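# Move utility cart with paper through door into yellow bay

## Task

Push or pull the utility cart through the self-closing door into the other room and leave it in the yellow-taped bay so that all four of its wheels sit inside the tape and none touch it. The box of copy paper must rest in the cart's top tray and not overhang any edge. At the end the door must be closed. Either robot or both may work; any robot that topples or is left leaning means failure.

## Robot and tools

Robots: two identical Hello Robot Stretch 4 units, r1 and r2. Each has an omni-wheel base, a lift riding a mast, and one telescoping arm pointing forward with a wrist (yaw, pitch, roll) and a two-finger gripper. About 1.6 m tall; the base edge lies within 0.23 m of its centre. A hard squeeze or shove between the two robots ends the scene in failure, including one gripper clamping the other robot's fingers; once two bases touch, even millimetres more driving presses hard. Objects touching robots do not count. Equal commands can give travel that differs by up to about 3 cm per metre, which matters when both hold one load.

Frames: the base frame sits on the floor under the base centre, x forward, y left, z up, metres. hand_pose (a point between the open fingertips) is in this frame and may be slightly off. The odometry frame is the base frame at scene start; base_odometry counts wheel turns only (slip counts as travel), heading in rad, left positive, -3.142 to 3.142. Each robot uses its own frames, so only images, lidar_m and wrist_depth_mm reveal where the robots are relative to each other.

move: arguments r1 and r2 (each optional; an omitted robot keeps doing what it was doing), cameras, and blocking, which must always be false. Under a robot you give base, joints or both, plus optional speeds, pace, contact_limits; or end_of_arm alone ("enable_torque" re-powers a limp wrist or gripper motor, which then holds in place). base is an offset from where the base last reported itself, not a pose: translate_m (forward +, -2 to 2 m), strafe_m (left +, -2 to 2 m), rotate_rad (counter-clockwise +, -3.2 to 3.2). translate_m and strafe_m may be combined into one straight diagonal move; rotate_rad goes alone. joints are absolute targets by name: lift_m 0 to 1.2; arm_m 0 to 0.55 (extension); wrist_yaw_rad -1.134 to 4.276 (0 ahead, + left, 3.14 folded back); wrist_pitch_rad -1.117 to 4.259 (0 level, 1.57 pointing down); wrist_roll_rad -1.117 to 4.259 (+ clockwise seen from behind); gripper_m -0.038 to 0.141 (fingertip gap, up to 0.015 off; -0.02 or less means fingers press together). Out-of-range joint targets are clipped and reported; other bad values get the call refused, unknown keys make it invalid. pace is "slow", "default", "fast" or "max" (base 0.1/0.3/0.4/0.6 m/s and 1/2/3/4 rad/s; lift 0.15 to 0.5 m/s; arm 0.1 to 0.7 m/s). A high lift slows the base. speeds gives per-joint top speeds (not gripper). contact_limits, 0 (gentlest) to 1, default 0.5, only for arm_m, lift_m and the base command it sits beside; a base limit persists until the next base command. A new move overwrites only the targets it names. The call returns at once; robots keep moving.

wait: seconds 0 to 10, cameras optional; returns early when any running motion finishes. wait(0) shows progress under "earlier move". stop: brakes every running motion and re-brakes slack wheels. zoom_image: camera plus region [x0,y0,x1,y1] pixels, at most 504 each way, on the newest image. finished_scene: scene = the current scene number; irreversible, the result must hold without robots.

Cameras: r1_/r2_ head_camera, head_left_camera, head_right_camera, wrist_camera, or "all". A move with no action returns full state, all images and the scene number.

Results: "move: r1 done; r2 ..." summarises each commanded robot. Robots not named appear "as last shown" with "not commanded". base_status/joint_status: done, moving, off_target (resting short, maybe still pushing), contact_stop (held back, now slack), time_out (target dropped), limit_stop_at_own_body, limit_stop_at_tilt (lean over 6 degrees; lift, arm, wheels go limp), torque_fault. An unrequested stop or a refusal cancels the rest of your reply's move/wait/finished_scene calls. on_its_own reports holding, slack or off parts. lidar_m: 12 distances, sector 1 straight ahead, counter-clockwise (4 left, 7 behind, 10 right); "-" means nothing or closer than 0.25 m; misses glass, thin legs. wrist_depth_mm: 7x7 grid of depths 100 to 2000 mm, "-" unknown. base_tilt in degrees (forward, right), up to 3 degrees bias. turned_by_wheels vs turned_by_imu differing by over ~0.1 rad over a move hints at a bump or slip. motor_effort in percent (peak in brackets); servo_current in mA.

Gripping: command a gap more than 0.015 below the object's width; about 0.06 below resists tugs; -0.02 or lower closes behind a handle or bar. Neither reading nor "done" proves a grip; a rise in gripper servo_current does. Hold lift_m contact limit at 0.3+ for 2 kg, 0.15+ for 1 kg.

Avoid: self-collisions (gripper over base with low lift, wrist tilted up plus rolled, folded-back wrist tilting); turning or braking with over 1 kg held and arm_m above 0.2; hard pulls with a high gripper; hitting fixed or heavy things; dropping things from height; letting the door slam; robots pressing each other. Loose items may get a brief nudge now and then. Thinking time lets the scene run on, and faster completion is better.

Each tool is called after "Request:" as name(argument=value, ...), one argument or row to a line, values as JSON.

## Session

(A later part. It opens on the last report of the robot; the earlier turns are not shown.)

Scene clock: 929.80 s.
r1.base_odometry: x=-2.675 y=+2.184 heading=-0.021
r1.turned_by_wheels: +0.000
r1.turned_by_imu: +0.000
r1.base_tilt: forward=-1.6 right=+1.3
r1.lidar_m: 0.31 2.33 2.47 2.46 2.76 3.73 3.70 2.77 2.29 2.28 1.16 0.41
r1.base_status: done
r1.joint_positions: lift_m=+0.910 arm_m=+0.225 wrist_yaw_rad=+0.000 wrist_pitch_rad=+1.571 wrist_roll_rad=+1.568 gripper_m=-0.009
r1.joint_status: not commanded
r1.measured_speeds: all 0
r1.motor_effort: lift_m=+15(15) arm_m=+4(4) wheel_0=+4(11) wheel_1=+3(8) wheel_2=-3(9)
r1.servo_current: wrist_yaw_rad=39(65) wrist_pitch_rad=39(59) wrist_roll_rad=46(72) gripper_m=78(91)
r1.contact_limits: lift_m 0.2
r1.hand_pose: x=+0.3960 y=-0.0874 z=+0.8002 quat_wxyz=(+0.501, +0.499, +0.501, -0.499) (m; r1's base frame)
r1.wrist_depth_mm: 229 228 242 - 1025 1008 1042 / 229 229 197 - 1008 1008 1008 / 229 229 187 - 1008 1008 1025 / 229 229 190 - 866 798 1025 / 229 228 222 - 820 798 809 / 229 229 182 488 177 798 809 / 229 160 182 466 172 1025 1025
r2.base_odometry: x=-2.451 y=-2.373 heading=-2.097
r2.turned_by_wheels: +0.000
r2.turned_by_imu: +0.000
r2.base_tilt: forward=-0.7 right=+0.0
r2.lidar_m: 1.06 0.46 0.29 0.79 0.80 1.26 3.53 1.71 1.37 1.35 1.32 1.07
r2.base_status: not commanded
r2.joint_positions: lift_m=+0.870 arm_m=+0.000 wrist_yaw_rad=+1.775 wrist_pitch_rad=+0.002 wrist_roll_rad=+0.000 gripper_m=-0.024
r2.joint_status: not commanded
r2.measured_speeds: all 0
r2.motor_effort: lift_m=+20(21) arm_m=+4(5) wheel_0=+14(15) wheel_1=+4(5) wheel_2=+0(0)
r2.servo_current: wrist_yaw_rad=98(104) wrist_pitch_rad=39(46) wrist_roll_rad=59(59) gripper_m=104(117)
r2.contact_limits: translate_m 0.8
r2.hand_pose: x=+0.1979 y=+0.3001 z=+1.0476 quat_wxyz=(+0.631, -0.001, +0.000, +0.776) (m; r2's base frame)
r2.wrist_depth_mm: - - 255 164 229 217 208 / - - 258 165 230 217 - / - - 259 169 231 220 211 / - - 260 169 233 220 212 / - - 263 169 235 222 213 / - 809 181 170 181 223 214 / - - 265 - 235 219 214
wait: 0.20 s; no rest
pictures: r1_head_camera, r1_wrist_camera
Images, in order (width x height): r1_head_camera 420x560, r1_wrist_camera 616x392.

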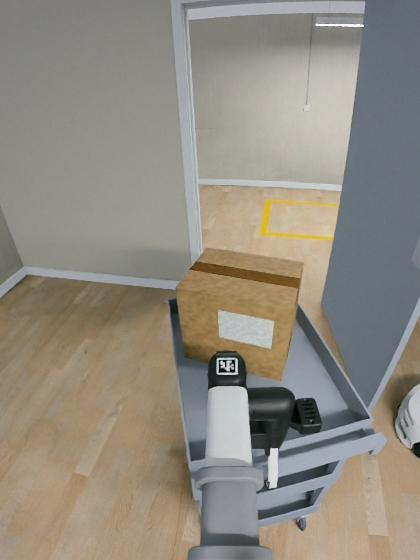

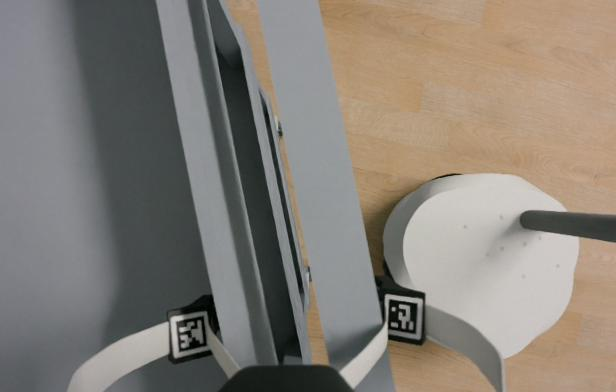

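Request:
move(
  blocking=false,
  r1={"base":{"rotate_rad":-0.2},"pace":"slow"},
)

Request:
wait(
  seconds=1.5,
)

Request:
move(
  blocking=false,
  r1={"base":{"strafe_m":0.19,"translate_m":0.03},"pace":"slow"},
)

Request:
wait(
  seconds=4,
)

Request:
wait(
  seconds=0.2,
  cameras=["r1_wrist_camera","r1_head_camera"],
)

Scene clock: 942.03 s.
move: r1 moving
r1.base_odometry: x=-2.675 y=+2.184 heading=-0.143
r1.turned_by_wheels: -0.122
r1.turned_by_imu: -0.122
r1.base_tilt: forward=-1.5 right=+1.3
r1.lidar_m: 0.29 0.40 2.51 2.45 2.63 3.79 3.74 3.04 2.34 2.28 1.17 0.44
r1.base_status: rotate_rad moving
r1.joint_positions: lift_m=+0.910 arm_m=+0.225 wrist_yaw_rad=+0.003 wrist_pitch_rad=+1.566 wrist_roll_rad=+1.567 gripper_m=-0.009
r1.joint_status: not commanded
r1.measured_speeds: translate_m=+0.000 strafe_m=+0.000 rotate_rad=-0.414 lift_m=+0.000 arm_m=+0.000 wrist_yaw_rad=+0.011 wrist_pitch_rad=-0.013 wrist_roll_rad=-0.010
r1.motor_effort: lift_m=+15(15) arm_m=+3(4) wheel_0=+9(14) wheel_1=+7(8) wheel_2=+10(11)
r1.servo_current: wrist_yaw_rad=39(59) wrist_pitch_rad=39(46) wrist_roll_rad=52(59) gripper_m=78(85)
r1.contact_limits: lift_m 0.2
r1.hand_pose: x=+0.3975 y=-0.0874 z=+0.8002 quat_wxyz=(+0.503, +0.500, +0.500, -0.497) (m; r1's base frame)
r1.wrist_depth_mm: 229 210 407 1025 991 1025 1008 / 230 206 224 - 991 1025 1025 / 230 229 200 - 1025 991 1008 / 230 230 195 - 1008 798 1008 / 230 230 182 - 809 798 788 / 230 230 189 - 178 798 798 / 232 170 178 159 - 1025 1008
r2: as last shown
r2.base_tilt: forward=-0.8 right=+0.1
r2.lidar_m: 1.05 0.44 0.27 0.76 0.78 1.24 3.58 1.68 1.37 1.31 1.36 1.07
r2.motor_effort: lift_m=+20(20) arm_m=+4(4) wheel_0=+14(15) wheel_1=+5(5) wheel_2=+0(0)
r2.servo_current: wrist_yaw_rad=85(98) wrist_pitch_rad=39(46) wrist_roll_rad=46(52) gripper_m=104(111)
r2.contact_limits: translate_m 0.8
r2.wrist_depth_mm: - - 257 164 229 216 208 / - - 257 165 229 217 - / - - 259 168 231 220 211 / - - 260 169 232 221 213 / - - 263 169 235 222 213 / - 788 181 169 181 222 214 / - 778 - - 234 219 215
pictures: none

Scene clock: 942.73 s.
earlier move: r1 done
r1.base_odometry: x=-2.675 y=+2.184 heading=-0.220
r1.turned_by_wheels: -0.077
r1.turned_by_imu: -0.077
r1.base_tilt: forward=-1.6 right=+1.3
r1.lidar_m: 0.29 0.38 2.55 2.45 2.56 3.48 3.77 3.29 2.38 2.27 1.21 0.42
r1.base_status: done
r1.joint_positions: lift_m=+0.910 arm_m=+0.225 wrist_yaw_rad=+0.003 wrist_pitch_rad=+1.566 wrist_roll_rad=+1.564 gripper_m=-0.009
r1.joint_status: not commanded
r1.measured_speeds: all 0
r1.motor_effort: lift_m=+15(15) arm_m=+4(4) wheel_0=+7(14) wheel_1=+4(8) wheel_2=+6(11)
r1.servo_current: wrist_yaw_rad=65(65) wrist_pitch_rad=39(46) wrist_roll_rad=39(59) gripper_m=78(85)
r1.contact_limits: lift_m 0.2
r1.hand_pose: x=+0.3976 y=-0.0874 z=+0.8002 quat_wxyz=(+0.504, +0.499, +0.501, -0.496) (m; r1's base frame)
r1.wrist_depth_mm: 228 226 - 991 1025 1025 1025 / 227 200 - 1008 1025 991 1008 / 229 195 - 1008 1008 1008 1008 / 229 200 202 - 1025 788 1025 / 229 229 200 - 798 798 809 / 228 228 177 - 177 788 798 / 229 167 171 157 - 1008 1008
r2.base_odometry: x=-2.451 y=-2.373 heading=-2.097
r2.turned_by_wheels: +0.000
r2.turned_by_imu: +0.000
r2.base_tilt: forward=-0.7 right=+0.0
r2.lidar_m: 1.03 0.46 0.28 0.74 0.73 1.23 3.57 1.71 1.35 1.35 1.35 1.09
r2.base_status: not commanded
r2.joint_positions: lift_m=+0.870 arm_m=+0.000 wrist_yaw_rad=+1.775 wrist_pitch_rad=+0.002 wrist_roll_rad=+0.000 gripper_m=-0.024
r2.joint_status: not commanded
r2.measured_speeds: all 0
r2.motor_effort: lift_m=+20(20) arm_m=+4(4) wheel_0=+14(15) wheel_1=+4(5) wheel_2=+0(0)
r2.servo_current: wrist_yaw_rad=85(98) wrist_pitch_rad=39(46) wrist_roll_rad=59(59) gripper_m=104(111)
r2.contact_limits: translate_m 0.8
r2.hand_pose: x=+0.1979 y=+0.3001 z=+1.0476 quat_wxyz=(+0.631, -0.001, +0.000, +0.776) (m; r2's base frame)
r2.wrist_depth_mm: - - 257 164 228 216 208 / - - 256 165 230 219 - / - - 259 168 230 221 211 / - 1138 260 169 234 220 212 / - - 264 169 235 221 213 / - 732 181 170 182 222 215 / - 741 263 - 235 218 216
wait: 0.70 of 1.5 s (r1 has come to rest)
pictures: none

Scene clock: 943.23 s.
move: r1 moving
r1.base_odometry: x=-2.671 y=+2.196 heading=-0.220
r1.turned_by_wheels: +0.000
r1.turned_by_imu: +0.000
r1.base_tilt: forward=-1.6 right=+1.3
r1.lidar_m: 0.26 0.42 2.52 2.43 2.53 3.46 3.79 3.29 2.38 2.29 1.21 0.43
r1.base_status: translate_m moving; strafe_m moving
r1.joint_positions: lift_m=+0.910 arm_m=+0.225 wrist_yaw_rad=+0.003 wrist_pitch_rad=+1.566 wrist_roll_rad=+1.564 gripper_m=-0.009
r1.joint_status: not commanded
r1.measured_speeds: translate_m=+0.007 strafe_m=+0.051 rotate_rad=-0.001 lift_m=+0.000 arm_m=+0.000 wrist_yaw_rad=+0.000 wrist_pitch_rad=+0.000 wrist_roll_rad=+0.000
r1.motor_effort: lift_m=+15(15) arm_m=+4(4) wheel_0=-1(6) wheel_1=+10(10) wheel_2=-2(6)
r1.servo_current: wrist_yaw_rad=52(65) wrist_pitch_rad=39(52) wrist_roll_rad=52(59) gripper_m=78(78)
r1.contact_limits: lift_m 0.2
r1.hand_pose: x=+0.3976 y=-0.0874 z=+0.8002 quat_wxyz=(+0.504, +0.499, +0.501, -0.496) (m; r1's base frame)
r1.wrist_depth_mm: 226 231 - 1008 1025 1008 1008 / 227 189 - 1008 1008 1025 1025 / 228 196 - 991 1008 1008 991 / 226 226 198 - 1042 798 1008 / 227 227 182 - 798 820 788 / 228 228 181 - 176 798 809 / 227 167 167 156 - 1025 1008
r2: as last shown
r2.lidar_m: 1.04 0.46 0.29 0.74 0.74 1.27 3.56 1.71 1.35 1.35 1.34 1.06
r2.motor_effort: lift_m=+20(21) arm_m=+4(4) wheel_0=+14(15) wheel_1=+4(5) wheel_2=+0(0)
r2.servo_current: wrist_yaw_rad=98(98) wrist_pitch_rad=39(46) wrist_roll_rad=52(65) gripper_m=104(111)
r2.contact_limits: translate_m 0.8
r2.wrist_depth_mm: - - 256 164 229 218 208 / - - 258 165 230 218 - / 1281 - 257 168 231 220 211 / - 1182 260 169 233 220 211 / - - 262 169 234 221 213 / - 809 181 170 181 222 213 / - 750 263 - 235 219 215
pictures: none

Scene clock: 945.87 s.
earlier move: r1 done
r1.base_odometry: x=-2.605 y=+2.362 heading=-0.220
r1.turned_by_wheels: +0.000
r1.turned_by_imu: +0.001
r1.base_tilt: forward=-1.5 right=+1.3
r1.lidar_m: 0.31 2.13 2.38 2.24 2.36 3.20 3.83 3.54 2.57 2.47 1.29 0.43
r1.base_status: done
r1.joint_positions: lift_m=+0.910 arm_m=+0.225 wrist_yaw_rad=+0.003 wrist_pitch_rad=+1.566 wrist_roll_rad=+1.566 gripper_m=-0.009
r1.joint_status: not commanded
r1.measured_speeds: all 0
r1.motor_effort: lift_m=+15(15) arm_m=+4(4) wheel_0=-5(8) wheel_1=+3(10) wheel_2=-2(6)
r1.servo_current: wrist_yaw_rad=59(78) wrist_pitch_rad=52(52) wrist_roll_rad=52(85) gripper_m=78(85)
r1.contact_limits: lift_m 0.2
r1.hand_pose: x=+0.3975 y=-0.0874 z=+0.8002 quat_wxyz=(+0.503, +0.499, +0.501, -0.497) (m; r1's base frame)
r1.wrist_depth_mm: 229 229 238 - 1025 1008 1008 / 229 229 222 - 1008 1008 1008 / 229 229 210 - 1025 1008 1008 / 230 229 190 - 1025 798 1008 / 229 229 208 - 809 798 798 / 229 229 181 - 179 809 809 / 229 171 214 - 174 1008 1008
r2.base_odometry: x=-2.451 y=-2.373 heading=-2.097
r2.turned_by_wheels: +0.000
r2.turned_by_imu: +0.000
r2.base_tilt: forward=-0.7 right=+0.1
r2.lidar_m: 1.06 0.45 0.29 0.83 0.86 4.82 3.55 1.69 1.33 1.33 1.35 1.09
r2.base_status: not commanded
r2.joint_positions: lift_m=+0.870 arm_m=+0.000 wrist_yaw_rad=+1.775 wrist_pitch_rad=+0.002 wrist_roll_rad=+0.000 gripper_m=-0.024
r2.joint_status: not commanded
r2.measured_speeds: all 0
r2.motor_effort: lift_m=+20(21) arm_m=+4(5) wheel_0=+15(15) wheel_1=+5(5) wheel_2=+0(0)
r2.servo_current: wrist_yaw_rad=85(98) wrist_pitch_rad=39(52) wrist_roll_rad=59(72) gripper_m=104(111)
r2.contact_limits: translate_m 0.8
r2.hand_pose: x=+0.1979 y=+0.3001 z=+1.0476 quat_wxyz=(+0.631, -0.001, +0.000, +0.776) (m; r2's base frame)
r2.wrist_depth_mm: - - 256 164 229 216 208 / - - 259 165 229 218 - / - - 259 168 230 220 211 / - - 260 169 233 220 211 / - - 262 169 235 221 213 / - 904 181 170 182 223 215 / - 1366 266 - 235 219 216
wait: 2.63 of 4 s (r1 has come to rest)
pictures: none

Scene clock: 946.07 s.
r1.base_odometry: x=-2.605 y=+2.362 heading=-0.220
r1.turned_by_wheels: +0.000
r1.turned_by_imu: +0.000
r1.base_tilt: forward=-1.6 right=+1.3
r1.lidar_m: 0.32 2.13 2.37 2.25 2.38 3.22 3.83 3.53 2.57 2.45 1.25 0.42
r1.base_status: done
r1.joint_positions: lift_m=+0.910 arm_m=+0.225 wrist_yaw_rad=+0.003 wrist_pitch_rad=+1.566 wrist_roll_rad=+1.566 gripper_m=-0.009
r1.joint_status: not commanded
r1.measured_speeds: all 0
r1.motor_effort: lift_m=+15(15) arm_m=+4(4) wheel_0=-5(8) wheel_1=+4(10) wheel_2=-2(6)
r1.servo_current: wrist_yaw_rad=46(78) wrist_pitch_rad=39(52) wrist_roll_rad=39(85) gripper_m=72(85)
r1.contact_limits: lift_m 0.2
r1.hand_pose: x=+0.3975 y=-0.0874 z=+0.8002 quat_wxyz=(+0.503, +0.499, +0.501, -0.497) (m; r1's base frame)
r1.wrist_depth_mm: 229 229 238 - 1008 1025 1008 / 229 229 221 - 1042 1008 1025 / 229 229 210 - 1025 1025 991 / 230 229 190 - 1025 798 1025 / 229 229 208 - 820 798 798 / 229 229 182 - 179 809 788 / 229 171 215 - 174 1008 1008
r2.base_odometry: x=-2.451 y=-2.373 heading=-2.097
r2.turned_by_wheels: +0.000
r2.turned_by_imu: +0.000
r2.base_tilt: forward=-0.7 right=+0.0
r2.lidar_m: 1.07 0.46 0.30 0.83 0.85 4.83 3.52 1.72 1.36 1.34 1.32 1.08
r2.base_status: not commanded
r2.joint_positions: lift_m=+0.870 arm_m=+0.000 wrist_yaw_rad=+1.775 wrist_pitch_rad=+0.002 wrist_roll_rad=+0.000 gripper_m=-0.024
r2.joint_status: not commanded
r2.measured_speeds: all 0
r2.motor_effort: lift_m=+20(21) arm_m=+4(5) wheel_0=+15(15) wheel_1=+4(5) wheel_2=+0(0)
r2.servo_current: wrist_yaw_rad=85(98) wrist_pitch_rad=39(52) wrist_roll_rad=46(72) gripper_m=111(111)
r2.contact_limits: translate_m 0.8
r2.hand_pose: x=+0.1979 y=+0.3001 z=+1.0476 quat_wxyz=(+0.631, -0.001, +0.000, +0.776) (m; r2's base frame)
r2.wrist_depth_mm: - - 257 164 229 216 208 / - - 259 164 231 218 - / - - 259 168 231 219 211 / - - 260 169 233 220 212 / - - 263 169 234 221 213 / - 891 181 170 182 223 215 / - 1366 265 - 235 219 215
wait: 0.20 s; no rest
pictures: r1_head_camera, r1_wrist_camera
Images, in order (width x height): r1_head_camera 420x560, r1_wrist_camera 616x392.

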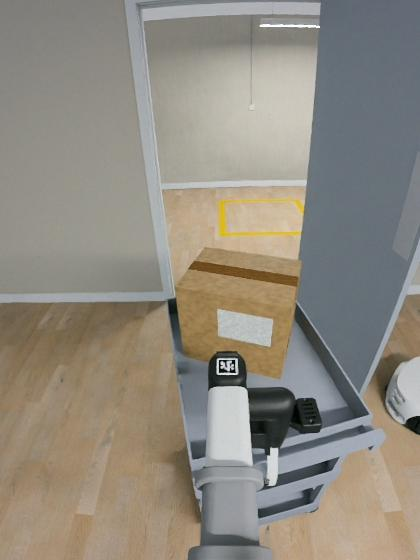

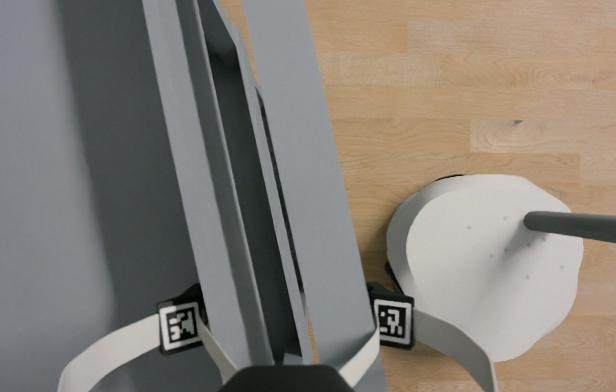

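Request:
move(
  blocking=false,
  r1={"base":{"strafe_m":0.08},"pace":"slow"},
)

Request:
wait(
  seconds=2,
  cameras=["r1_head_camera","r1_wrist_camera"],
)

Scene clock: 969.87 s.
move: r1 moving
r1.base_odometry: x=-2.601 y=+2.377 heading=-0.220
r1.turned_by_wheels: +0.000
r1.turned_by_imu: -0.001
r1.base_tilt: forward=-1.6 right=+1.3
r1.lidar_m: 0.32 2.14 2.36 2.25 2.34 3.19 3.86 3.56 2.58 2.48 1.28 0.41
r1.base_status: strafe_m moving
r1.joint_positions: lift_m=+0.910 arm_m=+0.225 wrist_yaw_rad=+0.003 wrist_pitch_rad=+1.566 wrist_roll_rad=+1.567 gripper_m=-0.009
r1.joint_status: not commanded
r1.measured_speeds: translate_m=+0.000 strafe_m=+0.055 rotate_rad=+0.001 lift_m=+0.000 arm_m=+0.000 wrist_yaw_rad=+0.000 wrist_pitch_rad=+0.000 wrist_roll_rad=+0.000
r1.motor_effort: lift_m=+15(15) arm_m=+4(4) wheel_0=-10(12) wheel_1=+5(8) wheel_2=-1(3)
r1.servo_current: wrist_yaw_rad=52(65) wrist_pitch_rad=52(52) wrist_roll_rad=52(65) gripper_m=72(78)
r1.contact_limits: lift_m 0.2
r1.hand_pose: x=+0.3975 y=-0.0874 z=+0.8002 quat_wxyz=(+0.503, +0.499, +0.501, -0.497) (m; r1's base frame)
r1.wrist_depth_mm: 229 229 246 - 1025 1025 991 / 229 229 219 - 1008 1008 1008 / 230 229 203 - 1008 1008 1008 / 229 229 187 - 1008 798 1025 / 230 229 219 - 798 798 809 / 229 229 181 - 178 798 809 / 229 171 216 158 174 155 1008
r2: as last shown
r2.lidar_m: 1.03 0.46 0.29 0.83 0.87 4.84 3.57 1.71 1.34 1.34 1.36 1.05
r2.motor_effort: lift_m=+20(20) arm_m=+4(4) wheel_0=+15(15) wheel_1=+4(5) wheel_2=+0(0)
r2.servo_current: wrist_yaw_rad=91(98) wrist_pitch_rad=39(46) wrist_roll_rad=52(52) gripper_m=104(111)
r2.contact_limits: translate_m 0.8
r2.wrist_depth_mm: - - 256 164 229 216 209 / - - 258 165 229 218 - / - - 259 169 230 219 211 / - - 259 169 233 221 213 / - - 263 169 233 221 213 / - 1366 181 169 182 222 213 / - 1336 265 - 235 220 216
pictures: none

Scene clock: 971.30 s.
earlier move: r1 done
r1.base_odometry: x=-2.587 y=+2.440 heading=-0.220
r1.turned_by_wheels: +0.000
r1.turned_by_imu: +0.000
r1.base_tilt: forward=-1.5 right=+1.3
r1.lidar_m: 0.33 2.11 2.27 2.18 2.28 3.08 3.82 3.65 2.67 2.54 1.33 0.39
r1.base_status: done
r1.joint_positions: lift_m=+0.910 arm_m=+0.225 wrist_yaw_rad=+0.003 wrist_pitch_rad=+1.565 wrist_roll_rad=+1.568 gripper_m=-0.009
r1.joint_status: not commanded
r1.measured_speeds: all 0
r1.motor_effort: lift_m=+15(15) arm_m=+2(4) wheel_0=-4(12) wheel_1=+2(8) wheel_2=+0(3)
r1.servo_current: wrist_yaw_rad=52(72) wrist_pitch_rad=52(59) wrist_roll_rad=46(65) gripper_m=78(85)
r1.contact_limits: lift_m 0.2
r1.hand_pose: x=+0.3979 y=-0.0874 z=+0.8002 quat_wxyz=(+0.503, +0.500, +0.500, -0.497) (m; r1's base frame)
r1.wrist_depth_mm: 231 230 220 - 1008 1008 1025 / 230 231 183 - 1025 1008 1008 / 229 230 190 - 991 1025 1008 / 232 230 202 - 891 809 1008 / 230 229 218 - 798 798 798 / 230 230 181 - 179 809 798 / 230 171 222 455 1025 798 1025
r2.base_odometry: x=-2.451 y=-2.373 heading=-2.097
r2.turned_by_wheels: +0.000
r2.turned_by_imu: +0.000
r2.base_tilt: forward=-0.7 right=+0.0
r2.lidar_m: 1.06 0.46 0.29 0.84 0.91 4.82 3.56 1.71 1.35 1.36 1.31 1.06
r2.base_status: not commanded
r2.joint_positions: lift_m=+0.870 arm_m=+0.000 wrist_yaw_rad=+1.775 wrist_pitch_rad=+0.002 wrist_roll_rad=+0.000 gripper_m=-0.024
r2.joint_status: not commanded
r2.measured_speeds: all 0
r2.motor_effort: lift_m=+20(21) arm_m=+4(4) wheel_0=+14(15) wheel_1=+5(5) wheel_2=+0(0)
r2.servo_current: wrist_yaw_rad=91(98) wrist_pitch_rad=46(46) wrist_roll_rad=33(59) gripper_m=104(111)
r2.contact_limits: translate_m 0.8
r2.hand_pose: x=+0.1979 y=+0.3001 z=+1.0476 quat_wxyz=(+0.631, -0.001, +0.000, +0.776) (m; r2's base frame)
r2.wrist_depth_mm: - - 257 164 229 216 208 / - - 258 165 230 219 - / - - 260 169 231 220 211 / - - 259 169 233 220 212 / - - 263 169 235 221 213 / - - 181 169 181 221 213 / - 1397 265 - 236 219 216
wait: 1.43 of 2 s (r1 has come to rest)
pictures: r1_head_camera, r1_wrist_camera
Images, in order (width x height): r1_head_camera 420x560, r1_wrist_camera 616x392.

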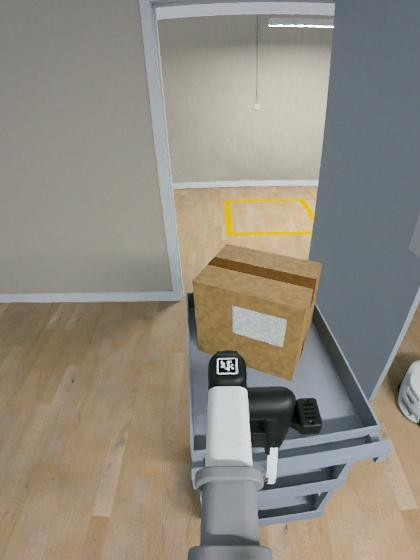

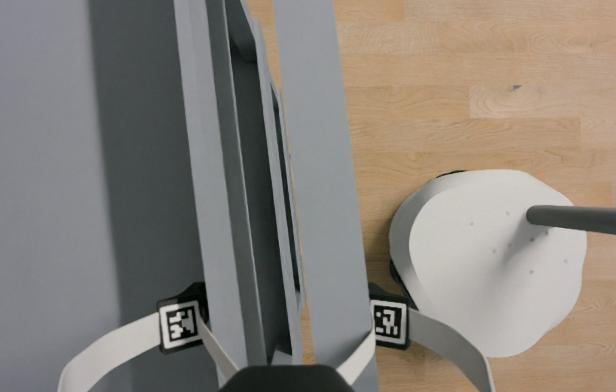

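Request:
move(
  blocking=false,
  r1={"base":{"strafe_m":0.06},"pace":"slow"},
)

Request:
wait(
  seconds=2,
)

Request:
move(
  blocking=false,
  r1={"base":{"translate_m":0.3,"strafe_m":0.03},"pace":"slow"},
)

Request:
wait(
  seconds=5,
  cameras=["r1_head_camera","r1_wrist_camera"],
)

Scene clock: 982.57 s.
move: r1 moving
r1.base_odometry: x=-2.584 y=+2.454 heading=-0.221
r1.turned_by_wheels: +0.000
r1.turned_by_imu: +0.000
r1.base_tilt: forward=-1.6 right=+1.3
r1.lidar_m: 0.34 2.11 2.28 2.17 2.25 3.08 3.84 3.69 2.66 2.56 1.34 0.39
r1.base_status: strafe_m moving
r1.joint_positions: lift_m=+0.910 arm_m=+0.225 wrist_yaw_rad=+0.003 wrist_pitch_rad=+1.565 wrist_roll_rad=+1.568 gripper_m=-0.009
r1.joint_status: not commanded
r1.measured_speeds: translate_m=+0.000 strafe_m=+0.056 rotate_rad=-0.002 lift_m=+0.000 arm_m=+0.000 wrist_yaw_rad=+0.000 wrist_pitch_rad=+0.000 wrist_roll_rad=+0.002
r1.motor_effort: lift_m=+15(15) arm_m=-3(3) wheel_0=-9(11) wheel_1=+6(7) wheel_2=+0(1)
r1.servo_current: wrist_yaw_rad=52(65) wrist_pitch_rad=39(52) wrist_roll_rad=33(65) gripper_m=72(78)
r1.contact_limits: lift_m 0.2
r1.hand_pose: x=+0.3979 y=-0.0874 z=+0.8002 quat_wxyz=(+0.503, +0.500, +0.500, -0.497) (m; r1's base frame)
r1.wrist_depth_mm: 230 230 212 - 1008 1008 1008 / 231 229 199 - 1008 991 1008 / 231 230 186 - 1025 1008 1008 / 230 231 208 - 866 809 1008 / 230 230 217 - 809 798 798 / 230 230 181 - 179 788 820 / 232 171 224 480 1025 820 991
r2: as last shown
r2.lidar_m: 1.06 0.45 0.28 0.84 0.91 4.80 3.56 1.71 1.36 1.34 1.33 1.08
r2.motor_effort: lift_m=+20(20) arm_m=+4(5) wheel_0=+15(15) wheel_1=+5(5) wheel_2=+0(0)
r2.servo_current: wrist_yaw_rad=85(91) wrist_pitch_rad=39(39) wrist_roll_rad=46(52) gripper_m=104(104)
r2.contact_limits: translate_m 0.8
r2.wrist_depth_mm: - - 256 164 229 216 209 / - - 258 164 230 218 - / - - 259 168 230 220 211 / - - 260 169 233 220 212 / - - 263 169 234 221 213 / - 1430 181 170 181 222 214 / - 976 264 - 235 219 215
pictures: none

Scene clock: 983.80 s.
earlier move: r1 done
r1.base_odometry: x=-2.574 y=+2.499 heading=-0.221
r1.turned_by_wheels: +0.000
r1.turned_by_imu: +0.000
r1.base_tilt: forward=-1.6 right=+1.2
r1.lidar_m: 0.35 2.14 2.22 2.13 2.22 3.00 3.80 3.75 2.71 2.61 1.39 0.39
r1.base_status: done
r1.joint_positions: lift_m=+0.910 arm_m=+0.225 wrist_yaw_rad=+0.003 wrist_pitch_rad=+1.564 wrist_roll_rad=+1.569 gripper_m=-0.009
r1.joint_status: not commanded
r1.measured_speeds: all 0
r1.motor_effort: lift_m=+15(15) arm_m=-3(4) wheel_0=-6(11) wheel_1=+2(7) wheel_2=+0(1)
r1.servo_current: wrist_yaw_rad=52(65) wrist_pitch_rad=52(52) wrist_roll_rad=39(65) gripper_m=78(85)
r1.contact_limits: lift_m 0.2
r1.hand_pose: x=+0.3981 y=-0.0874 z=+0.8002 quat_wxyz=(+0.503, +0.500, +0.500, -0.497) (m; r1's base frame)
r1.wrist_depth_mm: 231 230 227 1008 1025 1025 991 / 230 229 186 549 1025 991 1008 / 231 230 185 - 1042 1025 1008 / 231 231 216 - 854 809 1008 / 230 230 229 809 798 809 798 / 231 230 182 809 180 798 798 / 231 171 229 480 1025 1025 1008
r2.base_odometry: x=-2.451 y=-2.373 heading=-2.097
r2.turned_by_wheels: +0.000
r2.turned_by_imu: +0.000
r2.base_tilt: forward=-0.7 right=+0.0
r2.lidar_m: 1.05 0.44 0.28 0.85 0.96 4.80 3.53 1.73 1.38 1.35 1.36 1.08
r2.base_status: not commanded
r2.joint_positions: lift_m=+0.870 arm_m=+0.000 wrist_yaw_rad=+1.775 wrist_pitch_rad=+0.002 wrist_roll_rad=+0.000 gripper_m=-0.024
r2.joint_status: not commanded
r2.measured_speeds: all 0
r2.motor_effort: lift_m=+20(21) arm_m=+4(5) wheel_0=+14(15) wheel_1=+4(5) wheel_2=+0(0)
r2.servo_current: wrist_yaw_rad=91(98) wrist_pitch_rad=39(46) wrist_roll_rad=46(59) gripper_m=111(111)
r2.contact_limits: translate_m 0.8
r2.hand_pose: x=+0.1979 y=+0.3001 z=+1.0476 quat_wxyz=(+0.631, -0.001, +0.000, +0.776) (m; r2's base frame)
r2.wrist_depth_mm: - - 256 164 228 216 208 / - - 257 165 229 218 - / - - 259 169 230 220 211 / - - 260 169 233 220 212 / - - 263 169 235 222 213 / - - 181 169 181 222 215 / - - 266 - 236 219 215
wait: 1.23 of 2 s (r1 has come to rest)
pictures: none

Scene clock: 984.30 s.
move: r1 moving
r1.base_odometry: x=-2.562 y=+2.497 heading=-0.220
r1.turned_by_wheels: +0.000
r1.turned_by_imu: +0.000
r1.base_tilt: forward=-1.6 right=+1.3
r1.lidar_m: 0.36 2.11 2.20 2.12 2.20 2.99 3.84 3.74 2.70 2.60 0.53 0.38
r1.base_status: translate_m moving; strafe_m moving
r1.joint_positions: lift_m=+0.910 arm_m=+0.225 wrist_yaw_rad=+0.002 wrist_pitch_rad=+1.565 wrist_roll_rad=+1.569 gripper_m=-0.009
r1.joint_status: not commanded
r1.measured_speeds: translate_m=+0.048 strafe_m=+0.004 rotate_rad=+0.000 lift_m=+0.000 arm_m=+0.000 wrist_yaw_rad=-0.008 wrist_pitch_rad=+0.031 wrist_roll_rad=+0.000
r1.motor_effort: lift_m=+15(15) arm_m=-3(4) wheel_0=+4(6) wheel_1=+4(7) wheel_2=-7(7)
r1.servo_current: wrist_yaw_rad=33(65) wrist_pitch_rad=46(52) wrist_roll_rad=52(65) gripper_m=78(85)
r1.contact_limits: lift_m 0.2
r1.hand_pose: x=+0.3976 y=-0.0874 z=+0.8002 quat_wxyz=(+0.502, +0.501, +0.499, -0.498) (m; r1's base frame)
r1.wrist_depth_mm: 229 228 224 1025 1008 1008 1025 / 229 229 219 1008 1025 1042 1008 / 229 229 209 1025 1025 1008 1008 / 229 229 204 1008 831 798 1008 / 229 228 228 809 798 820 798 / 229 229 182 809 177 798 809 / 229 168 225 466 178 1008 991
r2: as last shown
r2.lidar_m: 1.04 0.47 0.27 0.83 0.94 4.81 3.57 1.68 1.35 1.36 1.34 1.07
r2.motor_effort: lift_m=+20(21) arm_m=+4(4) wheel_0=+15(15) wheel_1=+5(5) wheel_2=+0(0)
r2.servo_current: wrist_yaw_rad=85(104) wrist_pitch_rad=39(46) wrist_roll_rad=46(59) gripper_m=104(111)
r2.contact_limits: translate_m 0.8
r2.wrist_depth_mm: - - 256 164 228 217 209 / - - 257 164 230 218 - / - - 259 169 232 220 211 / - - 259 169 233 220 212 / - - 263 169 234 221 214 / - - 180 169 182 223 214 / - 1708 266 - 235 219 215
pictures: none

Scene clock: 988.10 s.
earlier move: r1 done
r1.base_odometry: x=-2.275 y=+2.463 heading=-0.220
r1.turned_by_wheels: +0.001
r1.turned_by_imu: +0.002
r1.base_tilt: forward=-1.6 right=+1.2
r1.lidar_m: 0.33 1.83 2.20 2.09 2.19 2.95 4.17 3.79 2.73 2.64 1.19 0.38
r1.base_status: done
r1.joint_positions: lift_m=+0.910 arm_m=+0.225 wrist_yaw_rad=-0.001 wrist_pitch_rad=+1.571 wrist_roll_rad=+1.569 gripper_m=-0.009
r1.joint_status: not commanded
r1.measured_speeds: all 0
r1.motor_effort: lift_m=+15(15) arm_m=+4(4) wheel_0=+7(10) wheel_1=+4(8) wheel_2=+0(12)
r1.servo_current: wrist_yaw_rad=52(72) wrist_pitch_rad=39(52) wrist_roll_rad=39(65) gripper_m=78(85)
r1.contact_limits: lift_m 0.2
r1.hand_pose: x=+0.3957 y=-0.0874 z=+0.8002 quat_wxyz=(+0.500, +0.500, +0.500, -0.500) (m; r1's base frame)
r1.wrist_depth_mm: 229 229 229 - 1025 1025 1008 / 228 229 206 1008 1025 1008 991 / 228 229 199 842 1025 1008 1025 / 229 229 224 1025 842 820 1025 / 229 229 229 798 798 809 809 / 229 230 182 1025 177 809 820 / 229 159 182 480 178 1042 1025
r2.base_odometry: x=-2.451 y=-2.373 heading=-2.097
r2.turned_by_wheels: +0.000
r2.turned_by_imu: +0.001
r2.base_tilt: forward=-0.7 right=+0.0
r2.lidar_m: 1.05 0.46 0.29 0.93 1.24 4.84 3.57 1.72 1.36 1.34 1.34 1.06
r2.base_status: not commanded
r2.joint_positions: lift_m=+0.870 arm_m=+0.000 wrist_yaw_rad=+1.775 wrist_pitch_rad=+0.002 wrist_roll_rad=+0.000 gripper_m=-0.024
r2.joint_status: not commanded
r2.measured_speeds: all 0
r2.motor_effort: lift_m=+21(21) arm_m=+4(4) wheel_0=+14(15) wheel_1=+4(5) wheel_2=+0(0)
r2.servo_current: wrist_yaw_rad=78(104) wrist_pitch_rad=39(52) wrist_roll_rad=33(65) gripper_m=111(111)
r2.contact_limits: translate_m 0.8
r2.hand_pose: x=+0.1979 y=+0.3001 z=+1.0476 quat_wxyz=(+0.631, -0.001, +0.000, +0.776) (m; r2's base frame)
r2.wrist_depth_mm: - - 256 164 228 216 208 / - - 256 165 229 218 - / - - 259 169 231 220 211 / - - 259 169 233 220 212 / - - 263 169 235 220 213 / - - 182 169 181 223 213 / - - 265 - 235 219 216
wait: 3.80 of 5 s (r1 has come to rest)
pictures: r1_head_camera, r1_wrist_camera
Images, in order (width x height): r1_head_camera 420x560, r1_wrist_camera 616x392.

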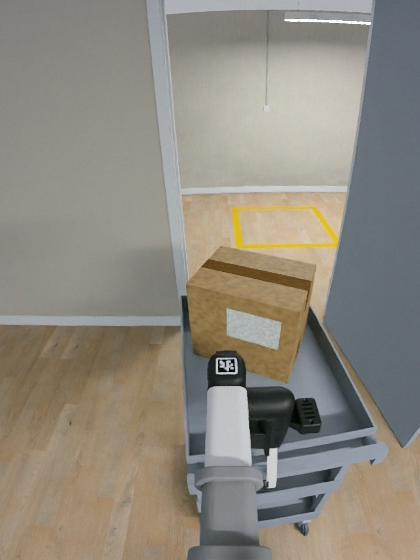

